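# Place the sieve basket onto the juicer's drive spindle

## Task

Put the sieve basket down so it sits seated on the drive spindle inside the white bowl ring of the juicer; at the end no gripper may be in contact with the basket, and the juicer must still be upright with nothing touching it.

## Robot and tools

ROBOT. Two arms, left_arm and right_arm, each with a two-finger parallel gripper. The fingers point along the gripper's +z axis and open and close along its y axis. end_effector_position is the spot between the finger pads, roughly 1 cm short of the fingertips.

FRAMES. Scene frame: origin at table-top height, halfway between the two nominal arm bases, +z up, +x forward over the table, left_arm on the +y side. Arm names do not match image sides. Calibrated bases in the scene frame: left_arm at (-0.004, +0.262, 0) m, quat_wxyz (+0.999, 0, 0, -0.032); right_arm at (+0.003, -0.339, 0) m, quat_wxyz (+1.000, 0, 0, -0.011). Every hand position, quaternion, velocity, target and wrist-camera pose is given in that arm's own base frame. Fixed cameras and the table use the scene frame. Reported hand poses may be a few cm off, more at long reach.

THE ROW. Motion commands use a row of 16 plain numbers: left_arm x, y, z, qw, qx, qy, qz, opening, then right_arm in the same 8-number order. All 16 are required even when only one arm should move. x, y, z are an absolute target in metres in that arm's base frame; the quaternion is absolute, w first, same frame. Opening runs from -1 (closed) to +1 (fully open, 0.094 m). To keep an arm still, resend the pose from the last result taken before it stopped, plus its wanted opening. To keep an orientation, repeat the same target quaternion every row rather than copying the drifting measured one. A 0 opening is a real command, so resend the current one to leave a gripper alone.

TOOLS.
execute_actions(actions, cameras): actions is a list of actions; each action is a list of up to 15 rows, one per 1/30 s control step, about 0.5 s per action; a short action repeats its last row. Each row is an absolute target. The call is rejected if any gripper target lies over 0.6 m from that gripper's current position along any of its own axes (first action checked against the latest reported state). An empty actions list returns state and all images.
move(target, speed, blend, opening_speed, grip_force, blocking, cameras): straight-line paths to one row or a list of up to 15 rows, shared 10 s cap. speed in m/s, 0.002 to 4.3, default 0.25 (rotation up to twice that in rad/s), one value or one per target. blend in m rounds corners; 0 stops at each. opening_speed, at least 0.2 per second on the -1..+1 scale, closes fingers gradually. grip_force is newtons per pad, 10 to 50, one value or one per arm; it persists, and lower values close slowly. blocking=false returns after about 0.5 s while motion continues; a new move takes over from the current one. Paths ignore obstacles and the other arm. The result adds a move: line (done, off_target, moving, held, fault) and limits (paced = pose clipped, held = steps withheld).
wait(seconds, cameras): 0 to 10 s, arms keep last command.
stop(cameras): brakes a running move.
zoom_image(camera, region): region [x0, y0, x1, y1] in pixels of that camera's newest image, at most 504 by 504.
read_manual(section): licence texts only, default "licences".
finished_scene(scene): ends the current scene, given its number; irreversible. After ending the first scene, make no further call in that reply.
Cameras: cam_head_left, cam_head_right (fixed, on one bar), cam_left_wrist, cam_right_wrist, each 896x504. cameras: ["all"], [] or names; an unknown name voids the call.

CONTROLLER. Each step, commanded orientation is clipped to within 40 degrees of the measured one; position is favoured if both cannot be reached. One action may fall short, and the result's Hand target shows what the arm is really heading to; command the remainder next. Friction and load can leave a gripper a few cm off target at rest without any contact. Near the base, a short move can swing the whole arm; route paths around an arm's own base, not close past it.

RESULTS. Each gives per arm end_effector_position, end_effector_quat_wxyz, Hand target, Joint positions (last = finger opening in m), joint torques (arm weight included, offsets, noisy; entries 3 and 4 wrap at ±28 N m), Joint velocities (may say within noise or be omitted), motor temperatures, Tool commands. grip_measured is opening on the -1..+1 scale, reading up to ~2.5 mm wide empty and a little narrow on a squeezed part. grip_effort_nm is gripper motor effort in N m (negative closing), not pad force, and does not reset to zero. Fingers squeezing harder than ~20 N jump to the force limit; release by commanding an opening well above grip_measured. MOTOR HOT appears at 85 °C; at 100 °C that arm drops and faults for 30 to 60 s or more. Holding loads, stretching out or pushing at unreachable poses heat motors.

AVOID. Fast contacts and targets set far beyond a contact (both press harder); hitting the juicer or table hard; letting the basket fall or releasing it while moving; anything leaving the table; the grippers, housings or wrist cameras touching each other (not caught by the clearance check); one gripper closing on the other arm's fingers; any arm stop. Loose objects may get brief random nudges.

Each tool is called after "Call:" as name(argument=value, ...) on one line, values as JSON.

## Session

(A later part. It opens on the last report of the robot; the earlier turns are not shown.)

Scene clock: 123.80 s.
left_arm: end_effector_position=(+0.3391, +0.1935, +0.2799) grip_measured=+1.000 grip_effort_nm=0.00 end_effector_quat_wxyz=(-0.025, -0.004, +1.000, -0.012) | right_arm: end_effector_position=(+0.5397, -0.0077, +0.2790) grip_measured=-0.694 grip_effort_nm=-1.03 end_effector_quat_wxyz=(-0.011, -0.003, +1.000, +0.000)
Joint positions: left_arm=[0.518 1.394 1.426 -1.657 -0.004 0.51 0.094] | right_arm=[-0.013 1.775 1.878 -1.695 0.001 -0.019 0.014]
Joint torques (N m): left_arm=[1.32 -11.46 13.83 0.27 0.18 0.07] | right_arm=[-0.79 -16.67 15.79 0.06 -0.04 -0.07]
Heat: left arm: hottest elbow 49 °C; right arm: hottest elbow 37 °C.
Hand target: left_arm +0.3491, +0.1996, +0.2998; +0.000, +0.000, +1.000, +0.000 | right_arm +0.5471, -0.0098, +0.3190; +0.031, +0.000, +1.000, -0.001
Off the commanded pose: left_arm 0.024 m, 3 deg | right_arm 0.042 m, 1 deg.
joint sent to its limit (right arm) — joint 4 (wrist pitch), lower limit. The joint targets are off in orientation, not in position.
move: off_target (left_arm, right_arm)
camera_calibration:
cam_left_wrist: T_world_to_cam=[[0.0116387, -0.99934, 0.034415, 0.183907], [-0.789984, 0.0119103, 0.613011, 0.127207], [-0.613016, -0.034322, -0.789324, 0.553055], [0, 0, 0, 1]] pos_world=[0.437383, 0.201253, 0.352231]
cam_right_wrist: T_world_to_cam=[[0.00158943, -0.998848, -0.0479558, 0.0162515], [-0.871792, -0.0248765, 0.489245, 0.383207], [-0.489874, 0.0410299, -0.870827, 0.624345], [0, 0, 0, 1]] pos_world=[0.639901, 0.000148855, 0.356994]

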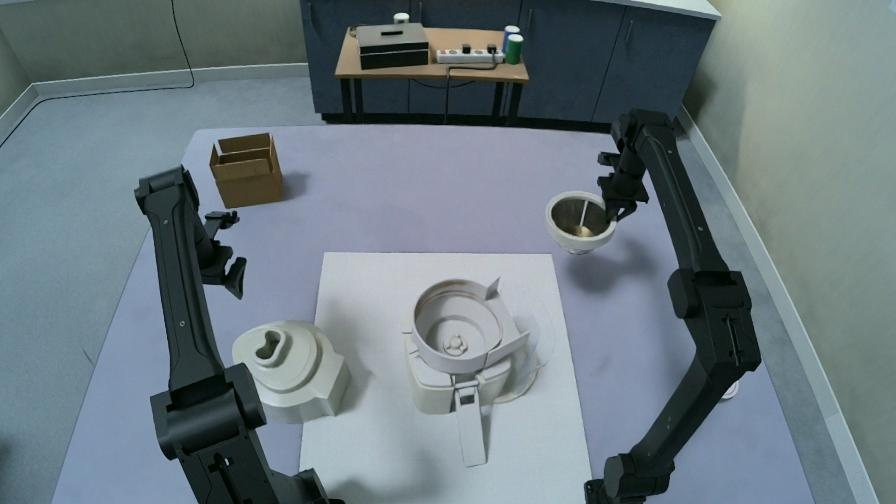

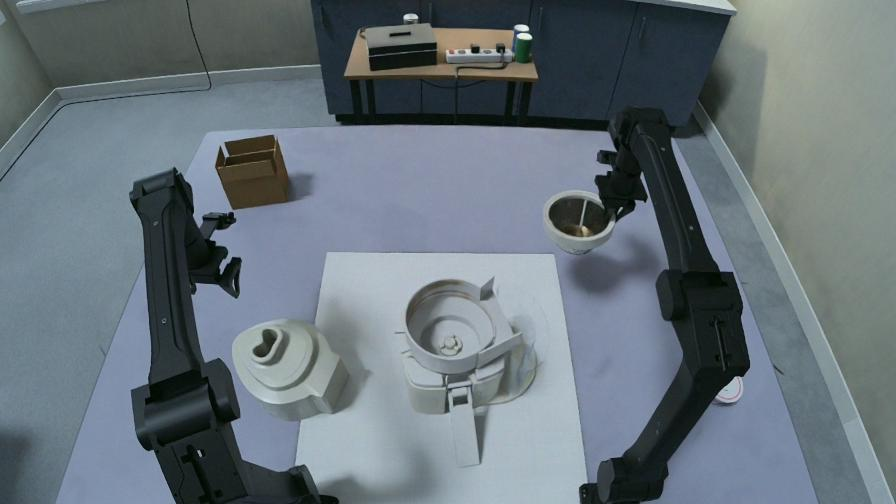

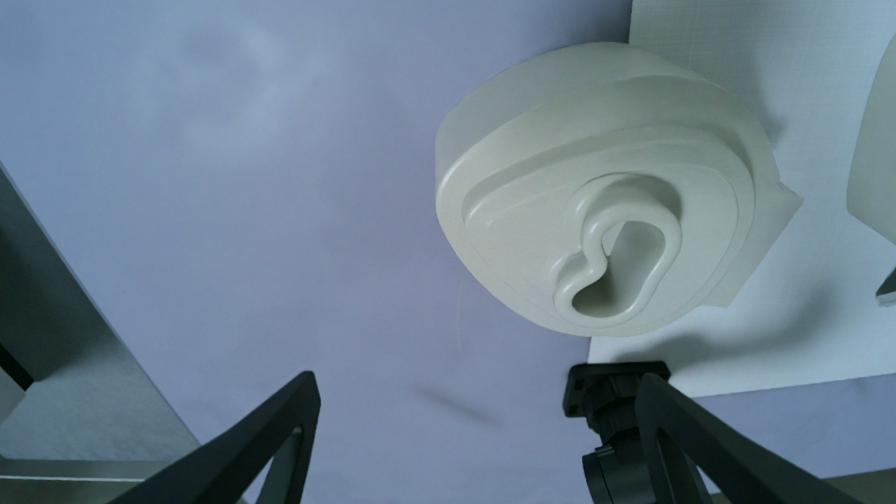

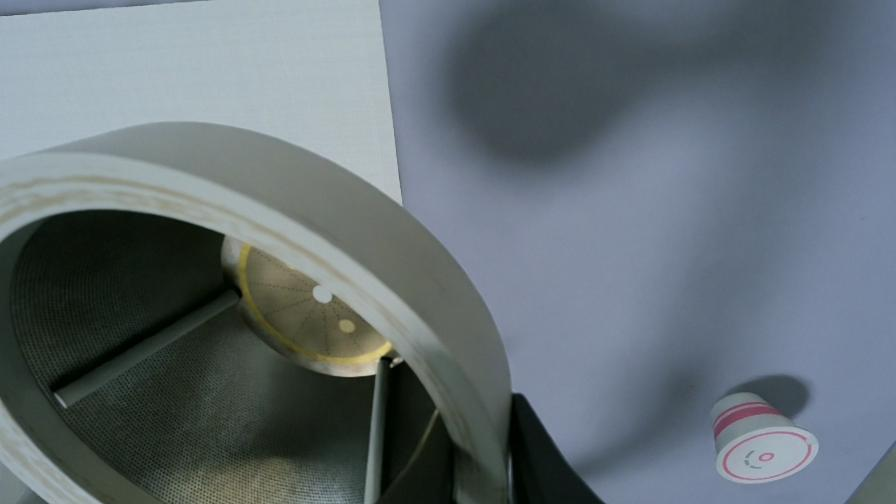

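Call:
move(target=[[0.35,0.2,0.3,0,0,1,0,1,0.50,0.05,0.43,0,0,0.9945,0.1045,-0.95],[0.35,0.2,0.3,0,0,1,0,1,0.32,0.262,0.43,0,0,0.9945,0.1045,-0.95]], speed=0.2, blend=[0.04,0], cameras=["cam_head_left","cam_head_right","cam_right_wrist"])

Call:
zoom_image(camera="cam_head_right", region=[360, 180, 600, 420])

Scene clock: 155.07 s.
left_arm: end_effector_position=(+0.3391, +0.1935, +0.2799) grip_measured=+1.000 grip_effort_nm=0.00 end_effector_quat_wxyz=(-0.025, -0.004, +1.000, -0.012) | right_arm: end_effector_position=(+0.3285, +0.2660, +0.4228) grip_measured=-0.694 grip_effort_nm=-1.03 end_effector_quat_wxyz=(+0.057, +0.001, +0.988, +0.143)
Joint positions: left_arm=[0.518 1.394 1.426 -1.657 -0.004 0.51 0.094] | right_arm=[0.614 1.35 1.74 -1.699 -0.166 0.637 0.014]
Joint torques (N m): left_arm=[2.02 -11.52 13.85 0.18 0.18 0.09] | right_arm=[-0.38 -10.81 9.18 0.84 -0.26 0.03]
Motor temperatures (°C): left_arm=[26 34 52 26 24 26 27] | right_arm=[28 36 47 23 26 25 26]
Heat: left arm: hottest elbow 52 °C; right arm: hottest elbow 47 °C.
Hand target: left_arm +0.3491, +0.1996, +0.2998; +0.000, +0.000, +1.000, +0.000 | right_arm +0.3201, +0.2621, +0.4291; +0.058, +0.005, +0.987, +0.148
Off the commanded pose: left_arm 0.024 m, 3 deg | right_arm 0.012 m, 8 deg.
joint sent to its limit (right arm) — joint 4 (wrist pitch), lower limit. The joint targets are off in orientation, not in position.
move: off_target (left_arm, right_arm)
camera_calibration:
cam_right_wrist: T_world_to_cam=[[0.0169207, -0.944457, -0.3282, 0.395841], [-0.9294, -0.135894, 0.343144, 0.245788], [-0.368685, 0.299223, -0.880078, 0.530411], [0, 0, 0, 1]] pos_world=[0.417293, 0.248545, 0.512376]
Images, in order (width x height): cam_head_left 896x504, cam_head_right 896x504, cam_right_wrist 896x504.

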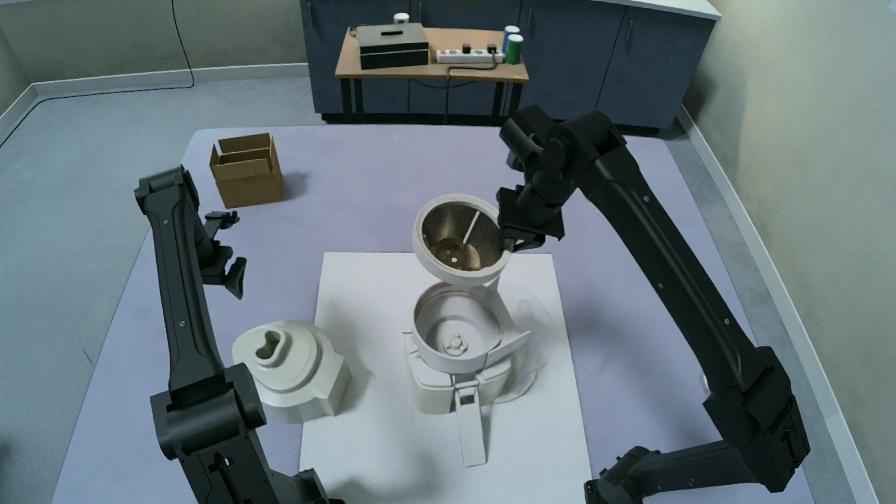

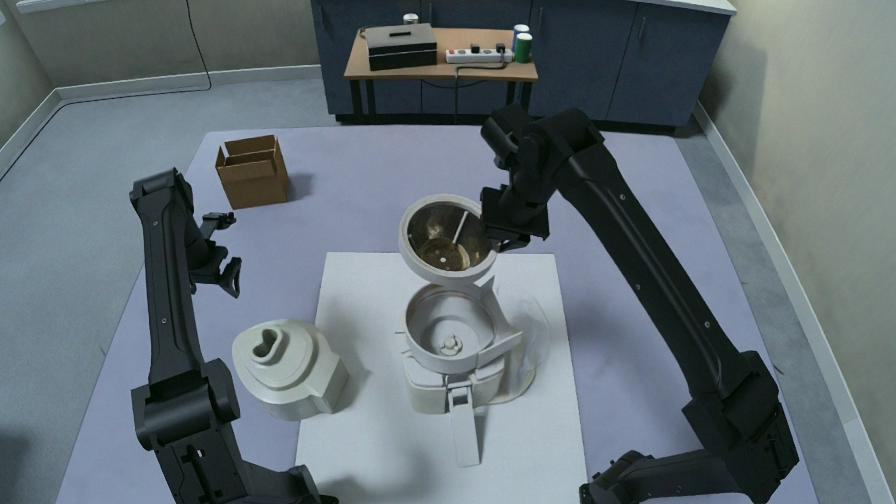

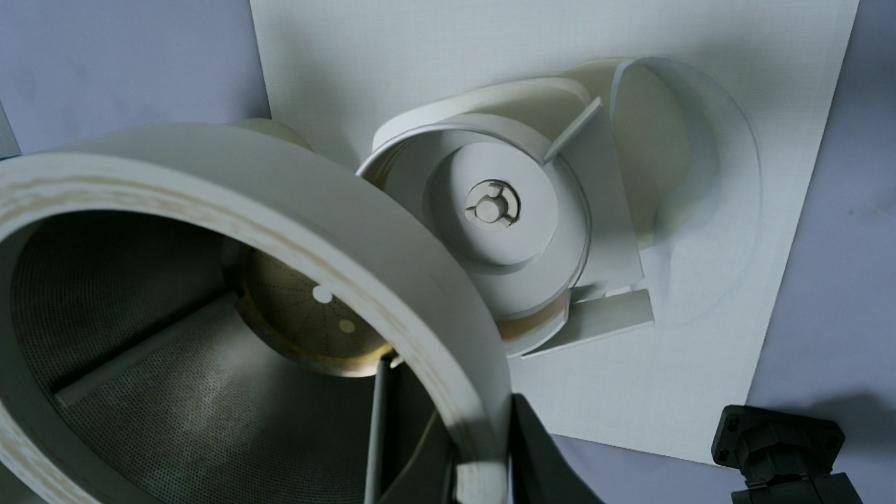

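Scaled by 2.100 from the camera's 896x504 image, which has a finer 1280x720 frame.

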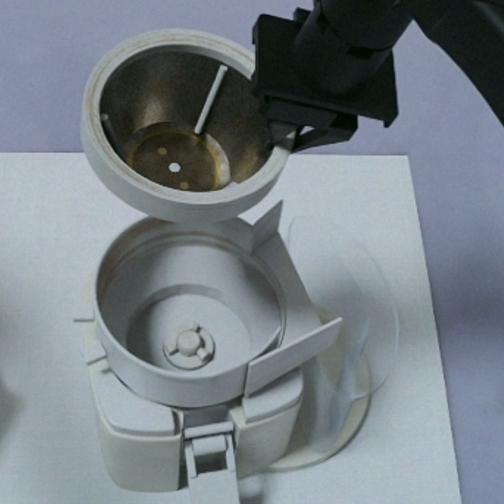

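Call:
zoom_image(camera="cam_right_wrist", region=[350, 60, 650, 380])

Call:
move(target=[0.35,0.2,0.3,0,0,1,0,1,0.323,0.252,0.38,0,0,0.9945,0.1045,-0.95], speed=0.12, cameras=["cam_head_left","cam_head_right","cam_right_wrist"])

Call:
zoom_image(camera="cam_head_right", region=[360, 180, 600, 420])

Scaled by 1.575 from the camera's 896x504 image, which has a finer 1280x720 frame.

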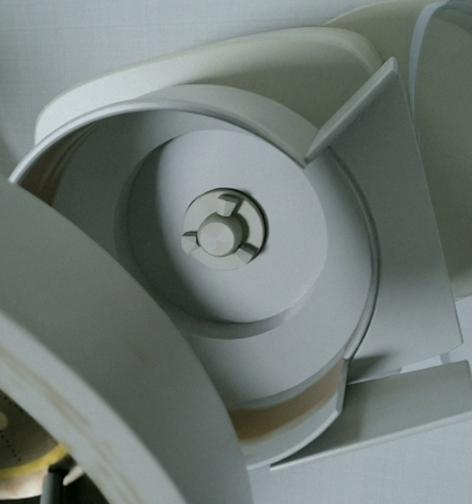

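Scene clock: 167.90 s.
left_arm: end_effector_position=(+0.3391, +0.1935, +0.2799) grip_measured=+1.000 grip_effort_nm=0.00 end_effector_quat_wxyz=(-0.025, -0.004, +1.000, -0.012) | right_arm: end_effector_position=(+0.3231, +0.2568, +0.3808) grip_measured=-0.694 grip_effort_nm=-1.03 end_effector_quat_wxyz=(+0.017, +0.001, +0.993, +0.114)
Joint positions: left_arm=[0.518 1.394 1.426 -1.657 -0.004 0.51 0.094] | right_arm=[0.602 1.354 1.641 -1.699 -0.168 0.618 0.014]
Joint torques (N m): left_arm=[2.02 -11.11 13.94 0.68 0.18 0.06] | right_arm=[-1.85 -8.7 9.26 0.64 -0.26 -0.16]
Heat: left arm: hottest elbow 52 °C; right arm: hottest elbow 43 °C.
Hand target: left_arm +0.3491, +0.1996, +0.2998; +0.000, +0.000, +1.000, +0.000 | right_arm +0.3230, +0.2522, +0.3794; +0.012, +0.001, +0.994, +0.113
Off the commanded pose: left_arm 0.024 m, 3 deg | right_arm 0.005 m, 2 deg.
joint sent to its limit (right arm) — joint 4 (wrist pitch), lower limit. The joint targets still meet the commanded pose.
move: off_target (left_arm)
camera_calibration:
cam_right_wrist: T_world_to_cam=[[-0.00106424, -0.961824, -0.273665, 0.362948], [-0.897433, -0.119809, 0.424571, 0.208466], [-0.44115, 0.246048, -0.863045, 0.524695], [0, 0, 0, 1]] pos_world=[0.41894, 0.244968, 0.463653]
Images, in order (width x height): cam_head_left 896x504, cam_head_right 896x504, cam_right_wrist 896x504.

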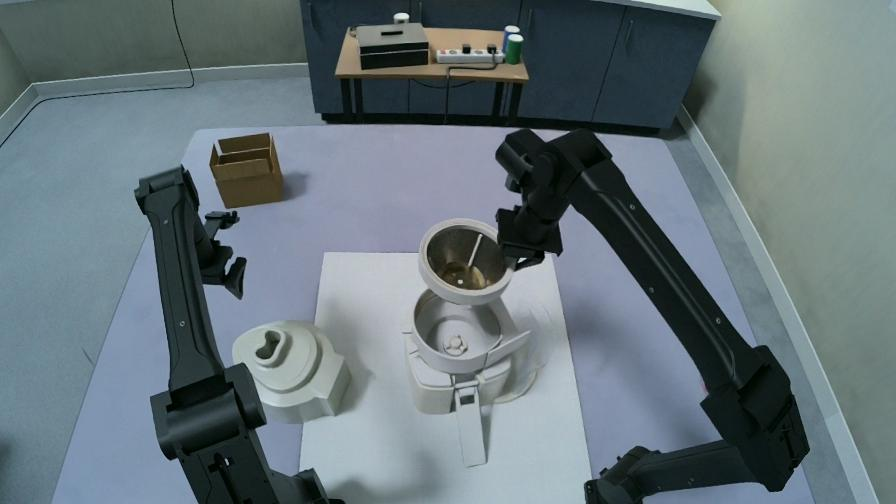

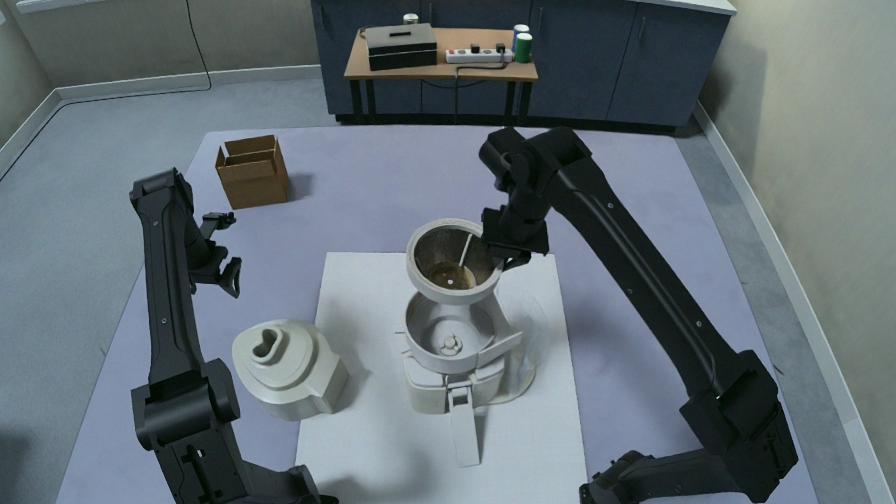

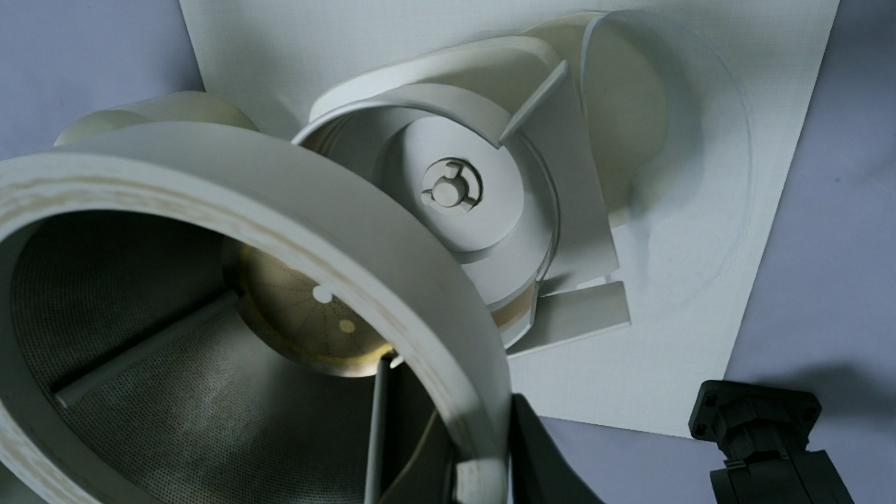

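Scaled by 2.100 from the camera's 896x504 image, which has a finer 1280x720 frame.

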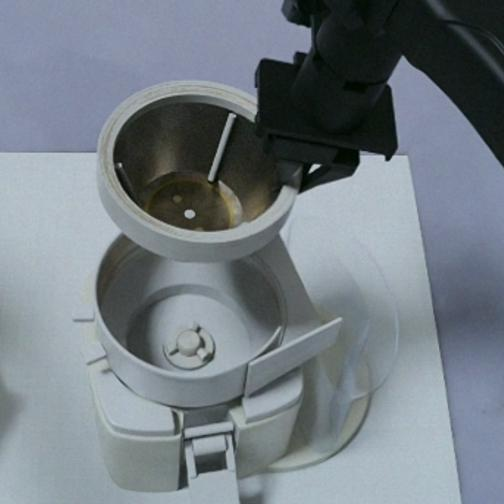

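Call:
move(target=[0.35,0.2,0.3,0,0,1,0,1,0.310,0.246,0.332,0,0,0.9962,0.0872,-0.95], speed=0.1, cameras=["cam_head_left","cam_head_right","cam_right_wrist"])

Call:
zoom_image(camera="cam_head_right", region=[370, 220, 570, 420])

Call:
zoom_image(camera="cam_head_left", region=[370, 220, 570, 420])

Scene clock: 190.10 s.
left_arm: end_effector_position=(+0.3391, +0.1935, +0.2799) grip_measured=+1.000 grip_effort_nm=0.00 end_effector_quat_wxyz=(-0.025, -0.004, +1.000, -0.012) | right_arm: end_effector_position=(+0.3126, +0.2441, +0.3253) grip_measured=-0.694 grip_effort_nm=-1.03 end_effector_quat_wxyz=(-0.013, +0.006, +0.997, +0.077)
Joint positions: left_arm=[0.518 1.394 1.426 -1.657 -0.004 0.51 0.094] | right_arm=[0.602 1.341 1.489 -1.652 -0.142 0.618 0.014]
Joint torques (N m): left_arm=[1.79 -11.11 13.65 0.06 0.17 0.06] | right_arm=[0.09 -10.34 9.5 1.44 -0.05 -0.1]
Motor temperatures (°C): left_arm=[26 34 53 26 24 26 27] | right_arm=[28 34 41 23 26 25 27]
Heat: left arm: hottest elbow 53 °C; right arm: hottest elbow 41 °C.
Hand target: left_arm +0.3491, +0.1996, +0.2998; +0.000, +0.000, +1.000, +0.000 | right_arm +0.3099, +0.2460, +0.3321; +0.000, +0.000, +0.996, +0.087
Off the commanded pose: left_arm 0.024 m, 3 deg | right_arm 0.007 m, 2 deg.
move: off_target (left_arm)
camera_calibration:
cam_right_wrist: T_world_to_cam=[[-0.0181045, -0.97935, -0.20136, 0.321672], [-0.869795, -0.0838923, 0.48623, 0.183637], [-0.493082, 0.183945, -0.850315, 0.502556], [0, 0, 0, 1]] pos_world=[0.413351, 0.237992, 0.402813]
Images, in order (width x height): cam_head_left 896x504, cam_head_right 896x504, cam_right_wrist 896x504.

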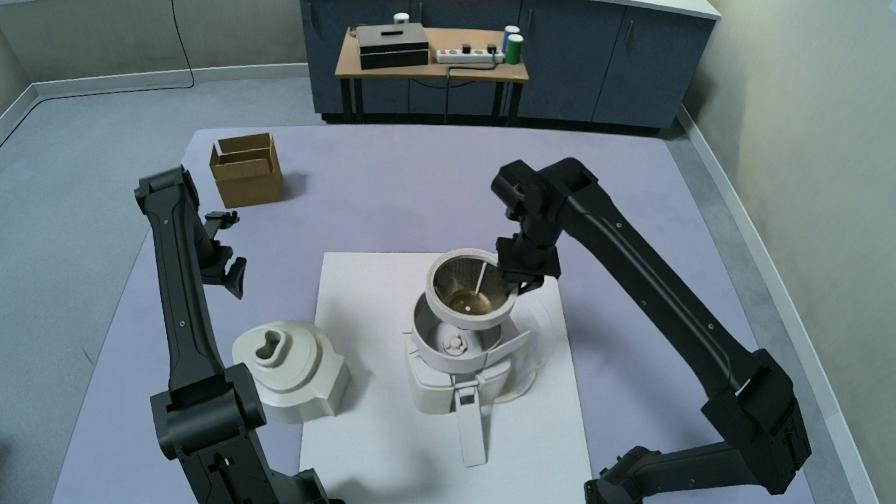

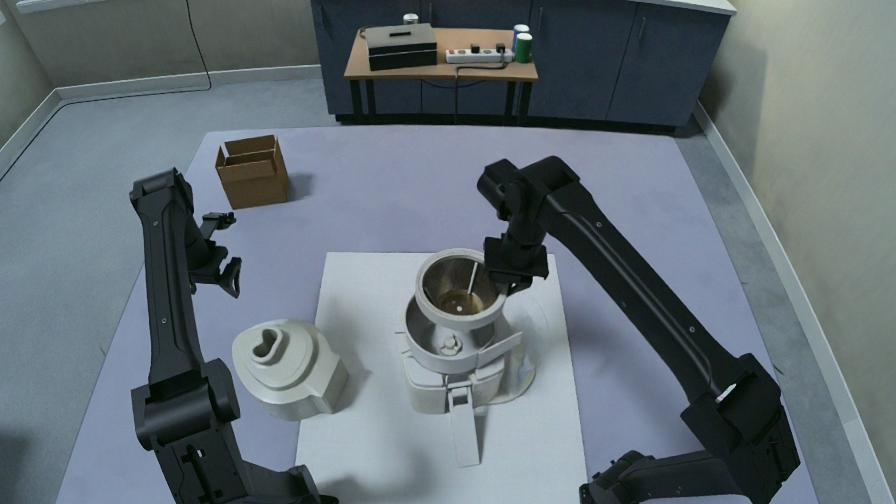

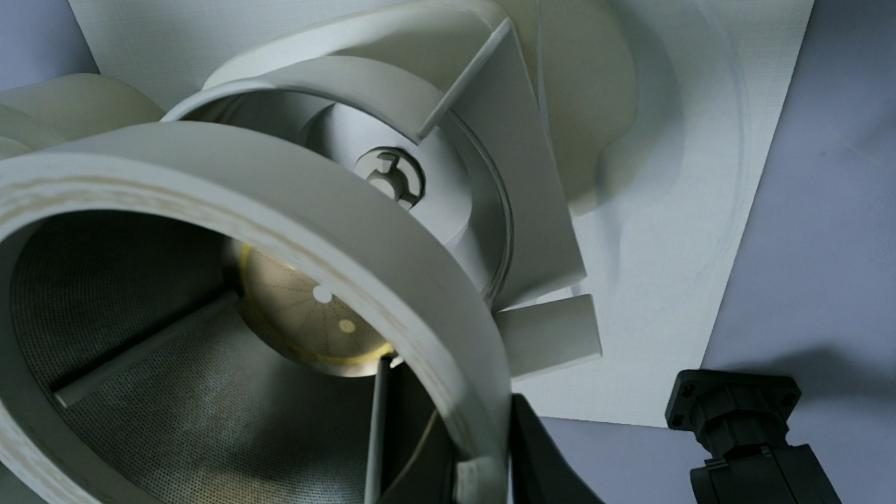

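Scaled by 2.520 from the camera's 896x504 image, which has a finer 1280x720 frame.

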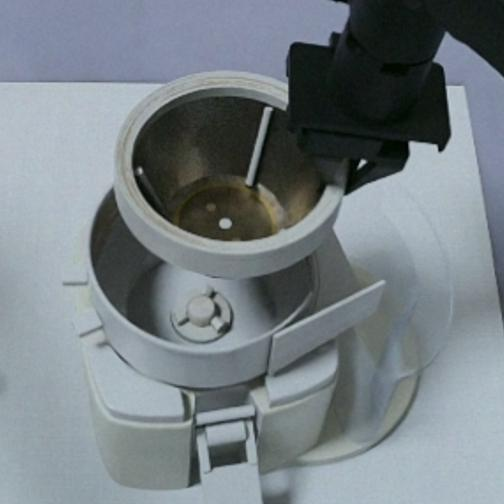

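Scaled by 2.520 from the camera's 896x504 image, which has a finer 1280x720 frame.

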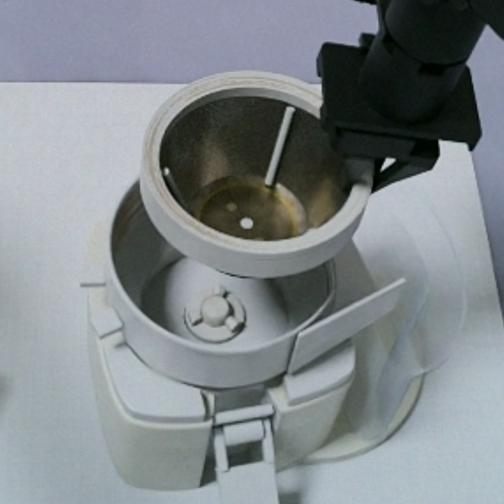

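Call:
move(target=[0.35,0.2,0.3,0,0,1,0,1,0.312,0.256,0.285,0,0,0.9962,0.0872,-0.95], speed=0.08, cameras=["cam_head_left","cam_head_right","cam_right_wrist"])

Call:
zoom_image(camera="cam_head_right", region=[370, 220, 570, 420])

Call:
zoom_image(camera="cam_head_left", region=[370, 220, 570, 420])

Scene clock: 216.40 s.
left_arm: end_effector_position=(+0.3391, +0.1935, +0.2799) grip_measured=+1.000 grip_effort_nm=0.00 end_effector_quat_wxyz=(-0.025, -0.004, +1.000, -0.012) | right_arm: end_effector_position=(+0.3142, +0.2515, +0.2815) grip_measured=-0.694 grip_effort_nm=-1.03 end_effector_quat_wxyz=(-0.009, +0.001, +0.997, +0.079)
Joint positions: left_arm=[0.518 1.394 1.426 -1.657 -0.004 0.51 0.094] | right_arm=[0.616 1.339 1.372 -1.526 -0.14 0.623 0.014]
Joint torques (N m): left_arm=[1.79 -11.81 13.75 0.29 0.19 0.05] | right_arm=[0.03 -9.99 9.36 1.55 -0.08 0.03]
Heat: left arm: hottest elbow 54 °C; right arm: hottest elbow 39 °C.
Hand target: left_arm +0.3491, +0.1996, +0.2998; +0.000, +0.000, +1.000, +0.000 | right_arm +0.3120, +0.2559, +0.2852; +0.000, +0.000, +0.996, +0.087
Off the commanded pose: left_arm 0.024 m, 3 deg | right_arm 0.006 m, 1 deg.
move: off_target (left_arm)
camera_calibration:
cam_right_wrist: T_world_to_cam=[[-0.00811122, -0.978495, -0.206113, 0.318138], [-0.873321, -0.0934679, 0.478094, 0.212782], [-0.487078, 0.183881, -0.853782, 0.463812], [0, 0, 0, 1]] pos_world=[0.41432, 0.245898, 0.359837]
Images, in order (width x height): cam_head_left 896x504, cam_head_right 896x504, cam_right_wrist 896x504.

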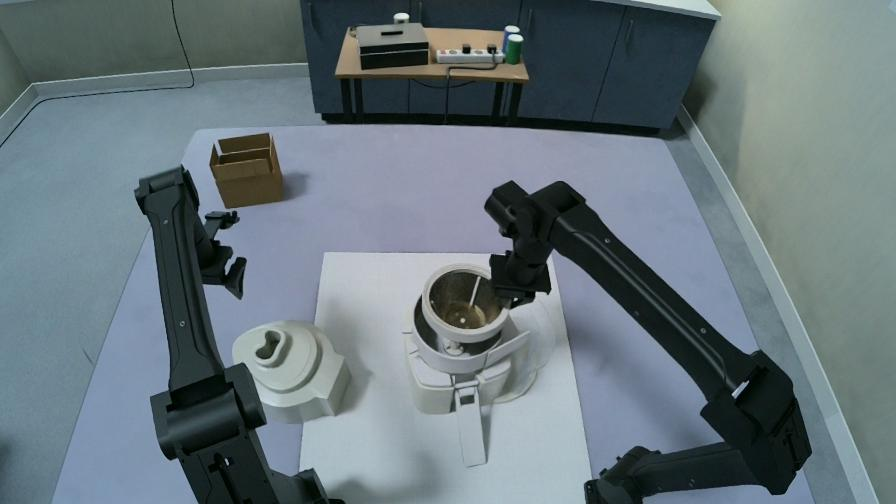

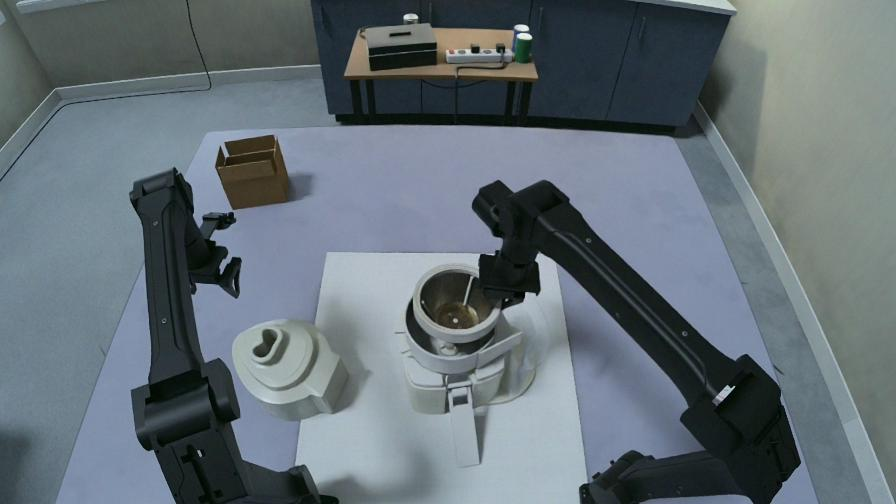

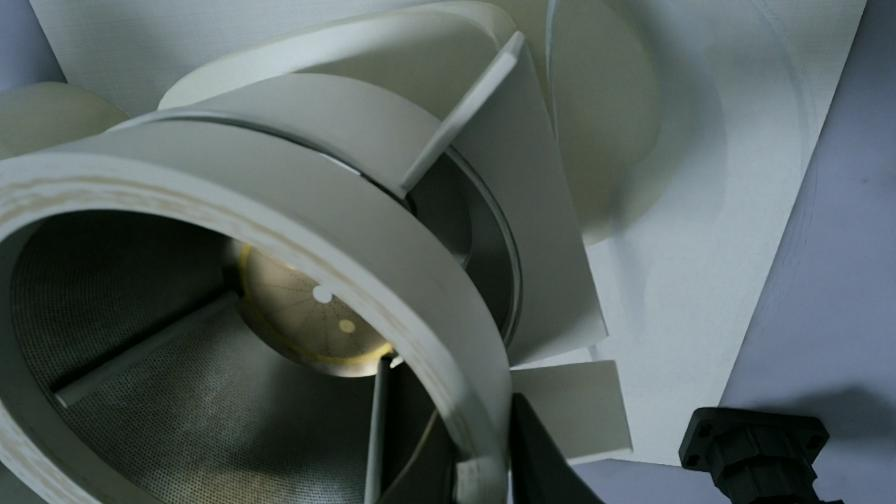

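Scaled by 2.520 from the camera's 896x504 image, which has a finer 1280x720 frame.

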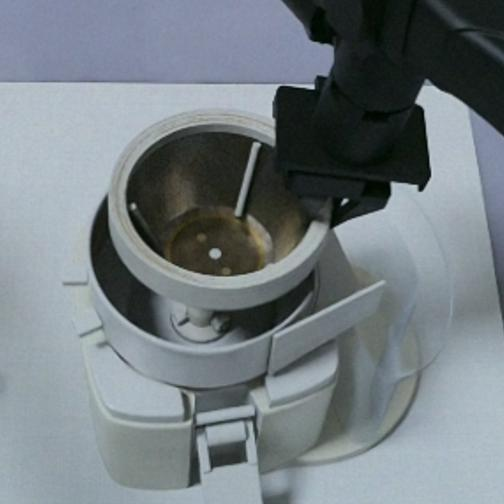

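Scaled by 2.520 from the camera's 896x504 image, which has a finer 1280x720 frame.

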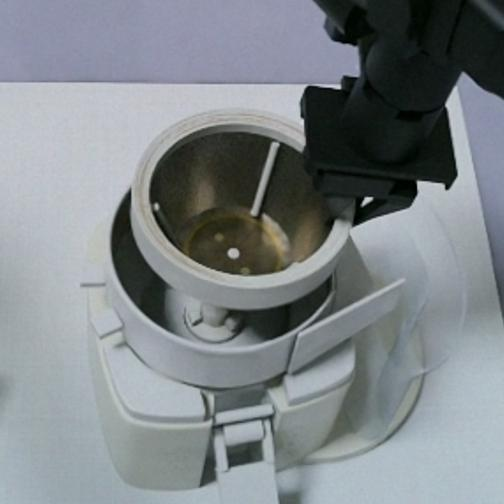

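Call:
move(target=[0.35,0.2,0.3,0,0,1,0,1,0.312,0.263,0.243,0,0,0.9962,0.0872,-0.95], speed=0.06, cameras=["cam_head_left","cam_head_right","cam_right_wrist"])

Call:
zoom_image(camera="cam_head_right", region=[370, 220, 570, 420])

Call:
zoom_image(camera="cam_head_left", region=[370, 220, 570, 420])

Scene clock: 226.33 s.
left_arm: end_effector_position=(+0.3391, +0.1935, +0.2799) grip_measured=+1.000 grip_effort_nm=0.00 end_effector_quat_wxyz=(-0.025, -0.004, +1.000, -0.012) | right_arm: end_effector_position=(+0.3153, +0.2581, +0.2527) grip_measured=-0.695 grip_effort_nm=-1.03 end_effector_quat_wxyz=(+0.003, +0.001, +0.996, +0.088)
Joint positions: left_arm=[0.518 1.394 1.426 -1.657 -0.004 0.51 0.094] | right_arm=[0.628 1.332 1.288 -1.417 -0.138 0.637 0.014]
Joint torques (N m): left_arm=[1.38 -10.81 13.94 0.4 0.17 0.07] | right_arm=[0.67 -8 8.08 1.83 -0.1 0.02]
Heat: left arm: hottest elbow 54 °C; right arm: hottest elbow 38 °C.
Hand target: left_arm +0.3491, +0.1996, +0.2998; +0.000, +0.000, +1.000, +0.000 | right_arm +0.3120, +0.2628, +0.2431; +0.000, +0.000, +0.996, +0.087
Off the commanded pose: left_arm 0.024 m, 3 deg | right_arm 0.011 m, 0 deg.
move: off_target (left_arm, right_arm)
camera_calibration:
cam_right_wrist: T_world_to_cam=[[-0.00428827, -0.974894, -0.222628, 0.320666], [-0.885125, -0.0998974, 0.454504, 0.239429], [-0.465333, 0.199002, -0.862475, 0.429974], [0, 0, 0, 1]] pos_world=[0.413381, 0.250968, 0.33341]
Images, in order (width x height): cam_head_left 896x504, cam_head_right 896x504, cam_right_wrist 896x504.

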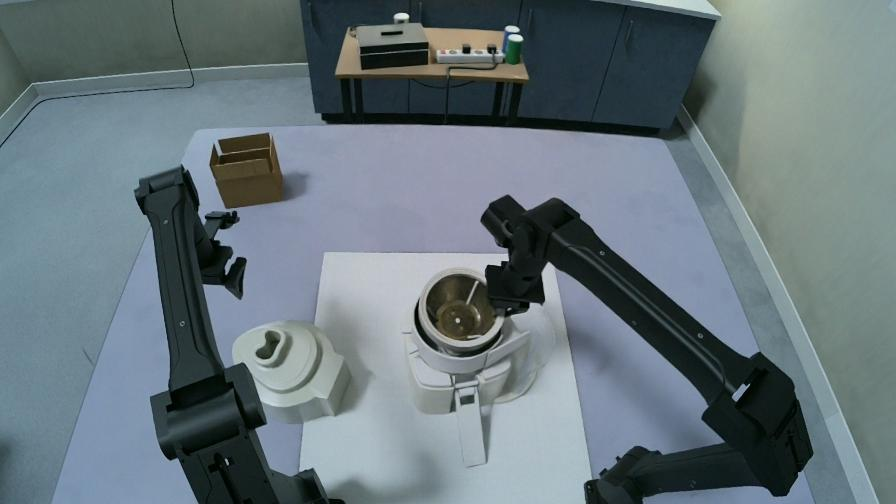

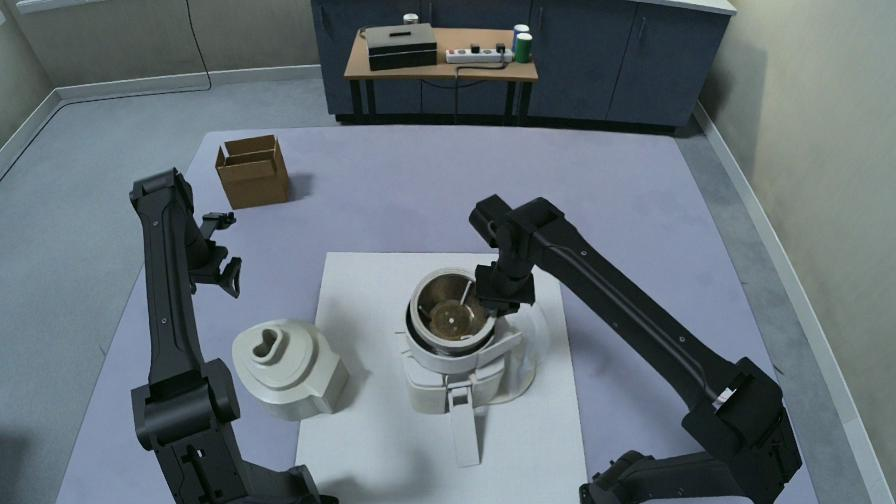

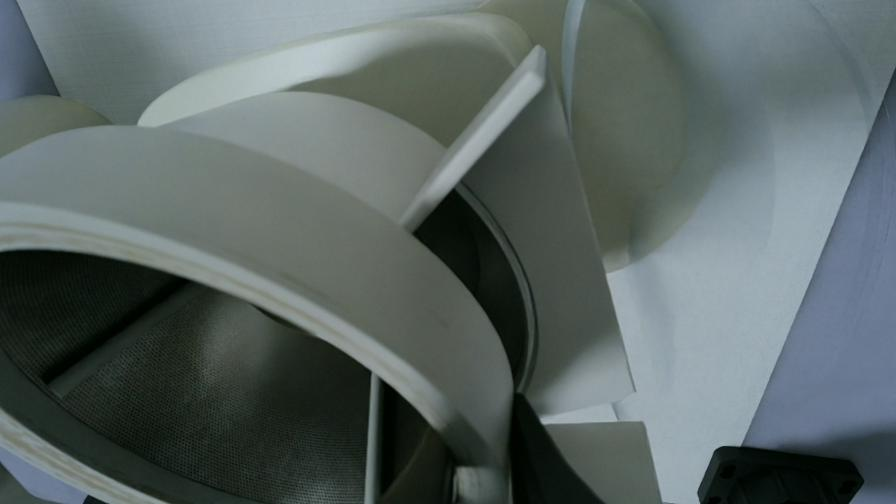

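Scaled by 2.520 from the camera's 896x504 image, which has a finer 1280x720 frame.

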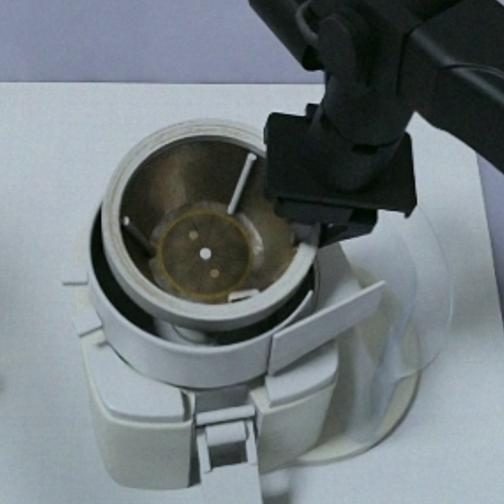

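Scaled by 2.520 from the camera's 896x504 image, which has a finer 1280x720 frame.

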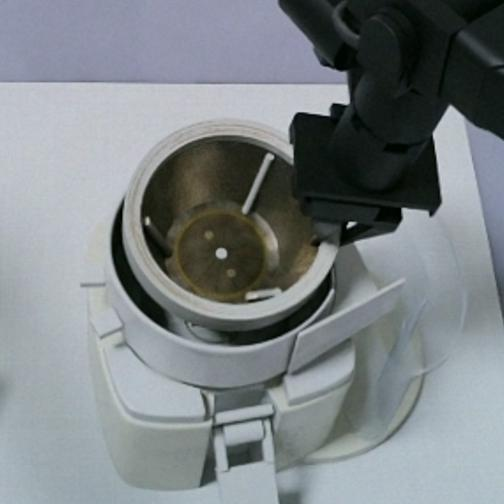

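Call:
move(target=[0.35,0.2,0.3,0,0,1,0,1,0.297,0.263,0.285,0,0,0.9962,0.0872,-0.95], speed=0.08, cameras=["cam_head_left","cam_head_right","cam_right_wrist"])

Call:
zoom_image(camera="cam_head_right", region=[370, 220, 570, 420])

Call:
zoom_image(camera="cam_head_left", region=[370, 220, 570, 420])

Scene clock: 253.43 s.
left_arm: end_effector_position=(+0.3391, +0.1935, +0.2799) grip_measured=+1.000 grip_effort_nm=0.00 end_effector_quat_wxyz=(-0.025, -0.004, +1.000, -0.012) | right_arm: end_effector_position=(+0.2977, +0.2564, +0.2547) grip_measured=-0.695 grip_effort_nm=-1.03 end_effector_quat_wxyz=(-0.016, +0.005, +0.997, +0.072)
Joint positions: left_arm=[0.518 1.394 1.426 -1.657 -0.004 0.51 0.094] | right_arm=[0.654 1.324 1.288 -1.472 -0.132 0.669 0.014]
Joint torques (N m): left_arm=[2.43 -11.28 13.97 0.34 0.19 0.06] | right_arm=[0.67 -10.17 14.06 -0.51 -0.21 -0.06]
Motor temperatures (°C): left_arm=[25 34 55 26 24 26 27] | right_arm=[27 34 38 23 26 25 27]
Heat: left arm: hottest elbow 55 °C; right arm: hottest elbow 38 °C.
Hand target: left_arm +0.3491, +0.1996, +0.2998; +0.000, +0.000, +1.000, +0.000 | right_arm +0.2963, +0.2623, +0.2844; +0.000, +0.000, +0.996, +0.088
Off the commanded pose: left_arm 0.024 m, 3 deg | right_arm 0.031 m, 3 deg.
move: off_target (left_arm, right_arm)
camera_calibration:
cam_right_wrist: T_world_to_cam=[[-0.0183193, -0.981563, -0.190259, 0.317009], [-0.867389, -0.0790441, 0.491313, 0.202725], [-0.497294, 0.174029, -0.849949, 0.436579], [0, 0, 0, 1]] pos_world=[0.398757, 0.251211, 0.331782]
Images, in order (width x height): cam_head_left 896x504, cam_head_right 896x504, cam_right_wrist 896x504.

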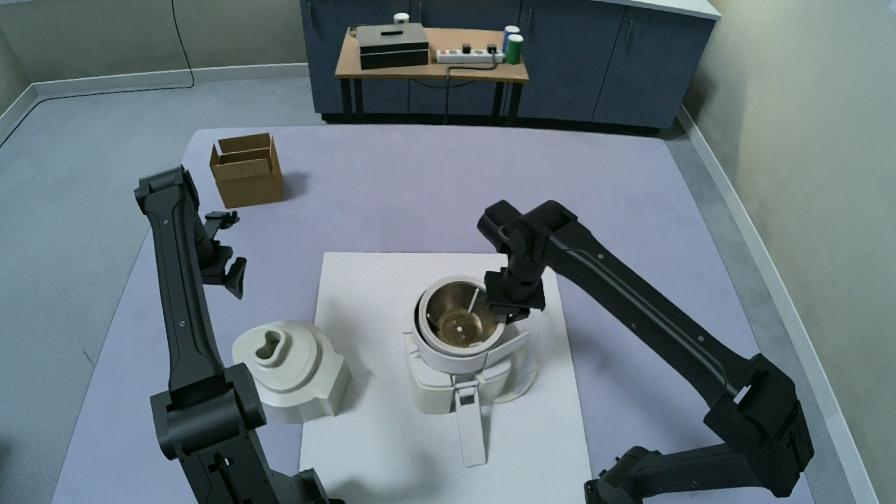

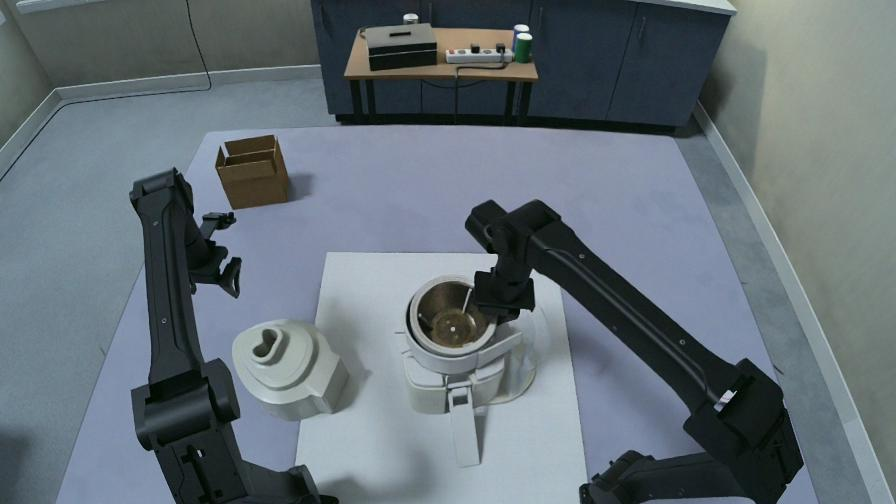

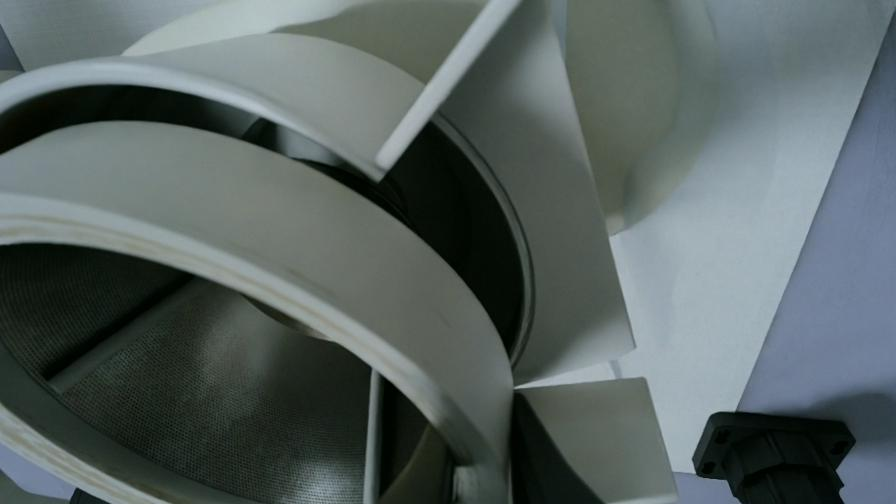

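Scaled by 2.520 from the camera's 896x504 image, which has a finer 1280x720 frame.

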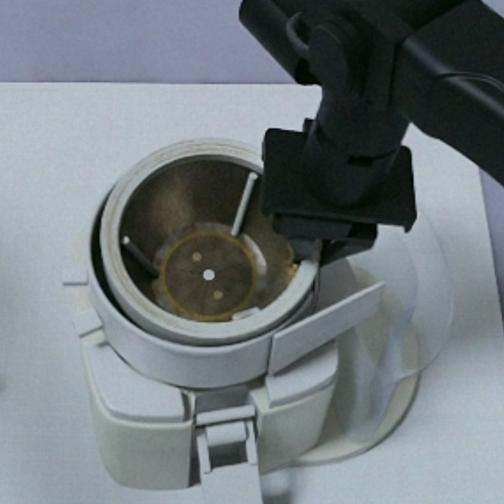

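Scaled by 2.520 from the camera's 896x504 image, which has a finer 1280x720 frame.

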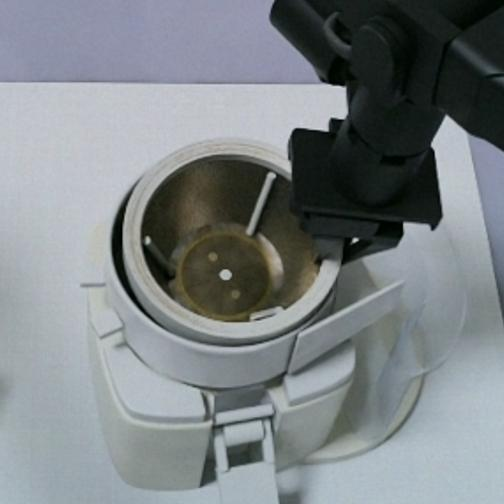

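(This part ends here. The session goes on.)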